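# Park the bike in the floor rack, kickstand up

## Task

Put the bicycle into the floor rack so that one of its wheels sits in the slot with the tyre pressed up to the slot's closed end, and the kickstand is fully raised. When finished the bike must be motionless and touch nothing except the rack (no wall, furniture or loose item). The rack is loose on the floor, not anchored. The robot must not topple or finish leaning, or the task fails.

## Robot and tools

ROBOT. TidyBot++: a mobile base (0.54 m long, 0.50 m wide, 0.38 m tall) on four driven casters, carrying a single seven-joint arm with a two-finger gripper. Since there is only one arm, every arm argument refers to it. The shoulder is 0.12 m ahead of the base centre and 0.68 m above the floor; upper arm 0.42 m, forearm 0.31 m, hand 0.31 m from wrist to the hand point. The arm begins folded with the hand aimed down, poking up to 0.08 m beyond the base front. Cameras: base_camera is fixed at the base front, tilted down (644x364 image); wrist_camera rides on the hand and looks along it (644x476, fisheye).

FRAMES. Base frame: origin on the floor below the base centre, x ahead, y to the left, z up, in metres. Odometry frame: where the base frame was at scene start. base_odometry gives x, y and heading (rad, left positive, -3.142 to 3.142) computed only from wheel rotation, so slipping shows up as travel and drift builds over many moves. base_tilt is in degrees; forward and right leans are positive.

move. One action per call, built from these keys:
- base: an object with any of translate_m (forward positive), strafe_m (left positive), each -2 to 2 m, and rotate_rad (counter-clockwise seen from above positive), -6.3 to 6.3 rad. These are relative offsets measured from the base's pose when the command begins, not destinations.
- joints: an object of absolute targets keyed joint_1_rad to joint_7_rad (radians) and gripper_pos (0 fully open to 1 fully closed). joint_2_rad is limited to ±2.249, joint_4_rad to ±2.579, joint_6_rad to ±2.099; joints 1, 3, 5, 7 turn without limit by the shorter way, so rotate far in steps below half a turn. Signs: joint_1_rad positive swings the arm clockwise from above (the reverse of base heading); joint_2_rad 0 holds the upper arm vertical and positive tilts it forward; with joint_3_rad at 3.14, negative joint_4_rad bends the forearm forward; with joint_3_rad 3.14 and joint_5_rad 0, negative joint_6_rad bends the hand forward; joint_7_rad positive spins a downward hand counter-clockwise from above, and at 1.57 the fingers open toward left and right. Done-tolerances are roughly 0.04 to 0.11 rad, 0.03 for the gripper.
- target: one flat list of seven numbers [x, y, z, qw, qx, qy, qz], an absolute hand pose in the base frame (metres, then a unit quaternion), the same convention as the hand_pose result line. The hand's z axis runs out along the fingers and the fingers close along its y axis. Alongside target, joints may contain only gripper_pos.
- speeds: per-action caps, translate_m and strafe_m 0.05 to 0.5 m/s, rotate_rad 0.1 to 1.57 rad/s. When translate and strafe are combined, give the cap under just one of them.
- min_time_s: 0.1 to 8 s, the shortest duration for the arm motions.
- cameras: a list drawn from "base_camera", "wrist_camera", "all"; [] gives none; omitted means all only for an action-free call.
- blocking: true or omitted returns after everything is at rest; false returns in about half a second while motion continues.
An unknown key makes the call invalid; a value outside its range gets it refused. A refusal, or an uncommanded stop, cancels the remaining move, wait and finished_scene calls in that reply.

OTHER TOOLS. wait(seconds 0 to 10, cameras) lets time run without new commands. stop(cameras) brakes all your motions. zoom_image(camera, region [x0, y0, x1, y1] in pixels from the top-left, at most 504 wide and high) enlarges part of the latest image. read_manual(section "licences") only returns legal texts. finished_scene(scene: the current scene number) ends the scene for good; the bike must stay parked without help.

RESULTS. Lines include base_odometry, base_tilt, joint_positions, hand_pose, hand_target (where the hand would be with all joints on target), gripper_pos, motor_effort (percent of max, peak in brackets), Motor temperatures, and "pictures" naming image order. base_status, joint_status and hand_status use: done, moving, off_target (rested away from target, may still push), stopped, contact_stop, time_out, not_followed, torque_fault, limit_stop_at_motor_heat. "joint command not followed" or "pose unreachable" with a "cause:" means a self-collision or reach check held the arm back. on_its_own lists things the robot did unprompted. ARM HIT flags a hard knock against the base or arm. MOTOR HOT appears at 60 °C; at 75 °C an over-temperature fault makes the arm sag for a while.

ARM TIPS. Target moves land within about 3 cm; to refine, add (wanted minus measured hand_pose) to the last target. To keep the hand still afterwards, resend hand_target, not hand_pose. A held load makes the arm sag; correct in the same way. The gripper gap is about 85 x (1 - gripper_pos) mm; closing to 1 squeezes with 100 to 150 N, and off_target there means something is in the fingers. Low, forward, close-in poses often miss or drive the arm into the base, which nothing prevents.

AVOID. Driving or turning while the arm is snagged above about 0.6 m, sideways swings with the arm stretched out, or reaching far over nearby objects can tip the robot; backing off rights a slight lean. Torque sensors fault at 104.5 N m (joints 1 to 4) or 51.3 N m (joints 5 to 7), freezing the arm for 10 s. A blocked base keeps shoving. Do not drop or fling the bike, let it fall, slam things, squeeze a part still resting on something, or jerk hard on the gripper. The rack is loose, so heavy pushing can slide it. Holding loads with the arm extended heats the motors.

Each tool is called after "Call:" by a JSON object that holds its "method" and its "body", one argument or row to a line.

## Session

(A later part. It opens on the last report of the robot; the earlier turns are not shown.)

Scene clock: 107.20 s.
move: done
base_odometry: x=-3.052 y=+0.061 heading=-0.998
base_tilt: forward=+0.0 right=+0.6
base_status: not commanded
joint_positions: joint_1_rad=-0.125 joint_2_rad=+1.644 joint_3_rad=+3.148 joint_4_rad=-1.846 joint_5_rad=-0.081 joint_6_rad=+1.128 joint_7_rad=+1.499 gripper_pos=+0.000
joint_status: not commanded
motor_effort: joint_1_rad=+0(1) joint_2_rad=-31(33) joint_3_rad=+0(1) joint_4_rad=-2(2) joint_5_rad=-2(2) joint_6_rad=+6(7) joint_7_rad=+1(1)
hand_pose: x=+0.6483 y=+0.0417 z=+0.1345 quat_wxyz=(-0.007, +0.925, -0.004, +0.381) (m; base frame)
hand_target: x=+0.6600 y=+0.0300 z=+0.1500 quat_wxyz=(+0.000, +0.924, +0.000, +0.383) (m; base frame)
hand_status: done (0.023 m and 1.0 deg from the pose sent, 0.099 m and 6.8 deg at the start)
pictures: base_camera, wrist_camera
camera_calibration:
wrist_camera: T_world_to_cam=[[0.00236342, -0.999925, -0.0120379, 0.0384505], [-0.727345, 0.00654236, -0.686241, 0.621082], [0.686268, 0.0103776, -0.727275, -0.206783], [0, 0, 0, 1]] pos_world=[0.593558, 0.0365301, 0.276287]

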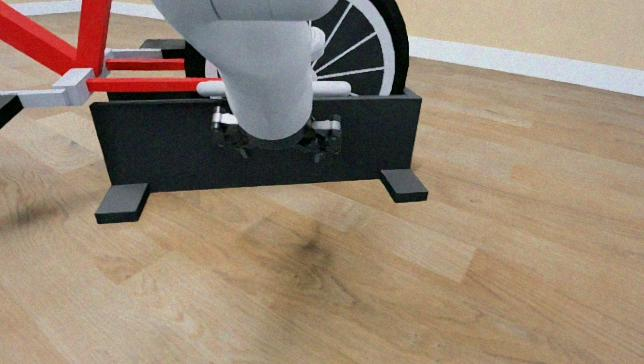

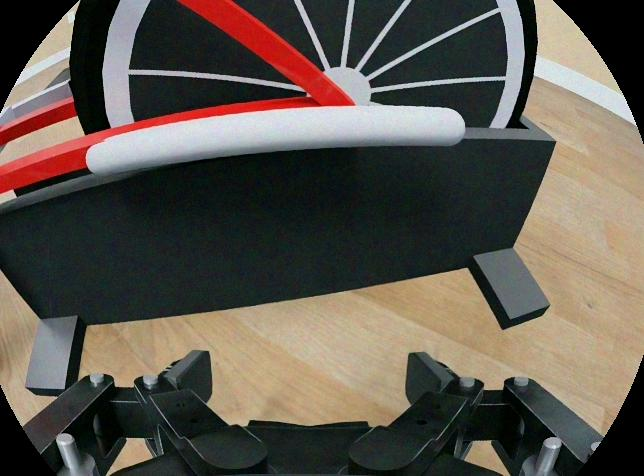

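Call:
{"method": "zoom_image", "body": {
  "camera": "wrist_camera",
  "region": [430, 60, 600, 200]
}}

Call:
{"method": "move", "body": {
  "target": [0.575, 0.04, 0.15, 0, 0.9239, 0, 0.3827],
  "min_time_s": 0.7
}}

Call:
{"method": "move", "body": {
  "joints": {"joint_1_rad":0,"joint_2_rad":-0.322,"joint_3_rad":3.14,"joint_4_rad":-2.5,"joint_5_rad":0,"joint_6_rad":-0.3,"joint_7_rad":1.57,"gripper_pos":0},
  "cameras": ["all"]
}}

Call:
{"method": "zoom_image", "body": {
  "camera": "base_camera",
  "region": [300, 0, 440, 120]
}}

Call:
{"method": "zoom_image", "body": {
  "camera": "wrist_camera",
  "region": [120, 60, 440, 380]
}}

Scaled by 2.965.

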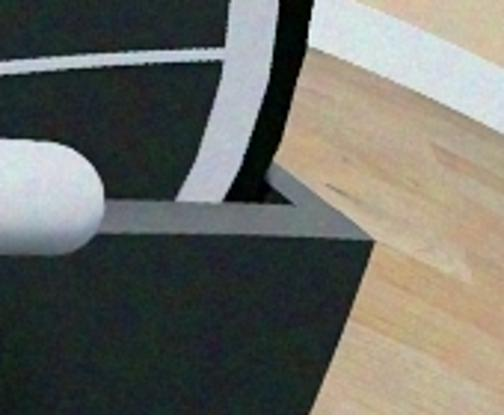

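Scene clock: 108.57 s.
move: done
base_odometry: x=-3.052 y=+0.061 heading=-0.998
base_tilt: forward=+0.0 right=+0.6
base_status: not commanded
joint_positions: joint_1_rad=-0.176 joint_2_rad=+1.656 joint_3_rad=+3.149 joint_4_rad=-2.038 joint_5_rad=-0.081 joint_6_rad=+1.324 joint_7_rad=+1.486 gripper_pos=+0.000
joint_status: not commanded
motor_effort: joint_1_rad=+0(1) joint_2_rad=-28(31) joint_3_rad=-1(1) joint_4_rad=-5(5) joint_5_rad=-2(2) joint_6_rad=+6(7) joint_7_rad=+1(1)
hand_pose: x=+0.5868 y=+0.0562 z=+0.1557 quat_wxyz=(-0.013, +0.926, +0.020, +0.377) (m; base frame)
hand_target: x=+0.5750 y=+0.0400 z=+0.1500 quat_wxyz=(+0.000, +0.924, +0.000, +0.383) (m; base frame)
hand_status: done (0.021 m and 2.8 deg from the pose sent, 0.075 m and 1.0 deg at the start)
pictures: none

Scene clock: 112.00 s.
move: done
base_odometry: x=-3.052 y=+0.061 heading=-0.998
base_tilt: forward=+0.0 right=+0.6
base_status: not commanded
joint_positions: joint_1_rad=-0.017 joint_2_rad=-0.293 joint_3_rad=+3.148 joint_4_rad=-2.481 joint_5_rad=-0.065 joint_6_rad=-0.239 joint_7_rad=+1.523 gripper_pos=+0.000
joint_status: all done
motor_effort: joint_1_rad=+0(1) joint_2_rad=-5(33) joint_3_rad=+0(2) joint_4_rad=+15(16) joint_5_rad=-1(3) joint_6_rad=+6(8) joint_7_rad=+0(2)
hand_pose: x=+0.4579 y=+0.0098 z=+0.6679 quat_wxyz=(-0.029, +0.936, -0.045, +0.349) (m; base frame)
hand_target: x=+0.4357 y=+0.0018 z=+0.6563 quat_wxyz=(+0.000, +0.945, +0.000, +0.326) (m; base frame)
hand_status: not commanded
pictures: base_camera, wrist_camera
camera_calibration:
wrist_camera: T_world_to_cam=[[-0.0585418, -0.994916, -0.0819506, 0.0878559], [-0.769216, 0.097281, -0.63154, 0.830586], [0.636301, 0.0260662, -0.771, 0.364021], [0, 0, 0, 1]] pos_world=[0.412417, -0.00287973, 0.812408]

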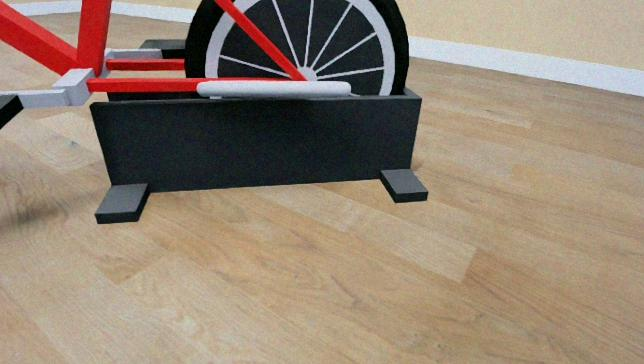

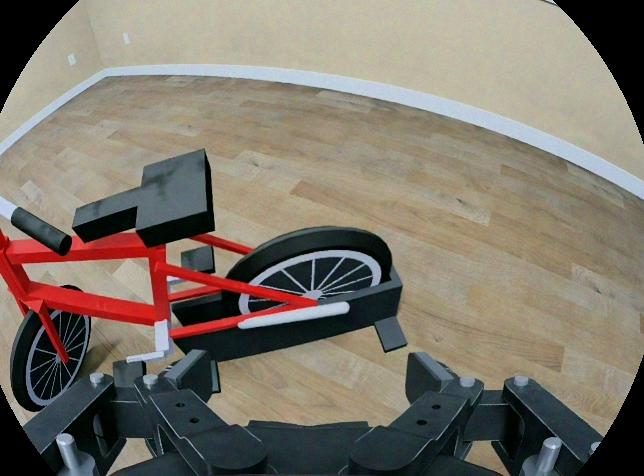

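Scaled by 3.600.

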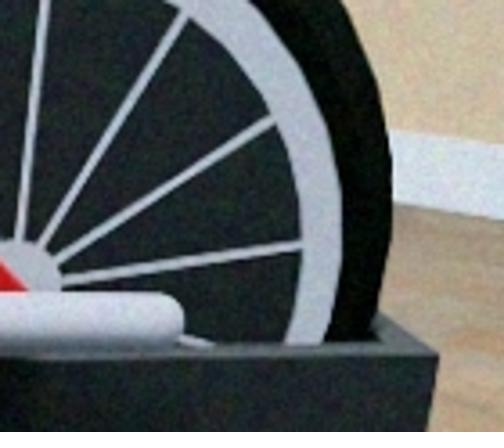

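Scaled by 1.575.

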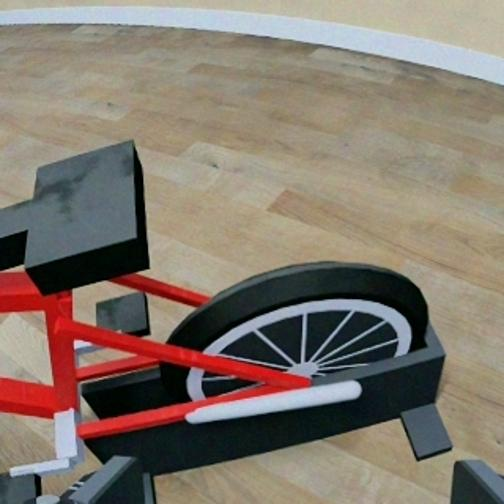

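Call:
{"method": "finished_scene", "body": {
  "scene": 2
}}

The scene is finished: the task was done.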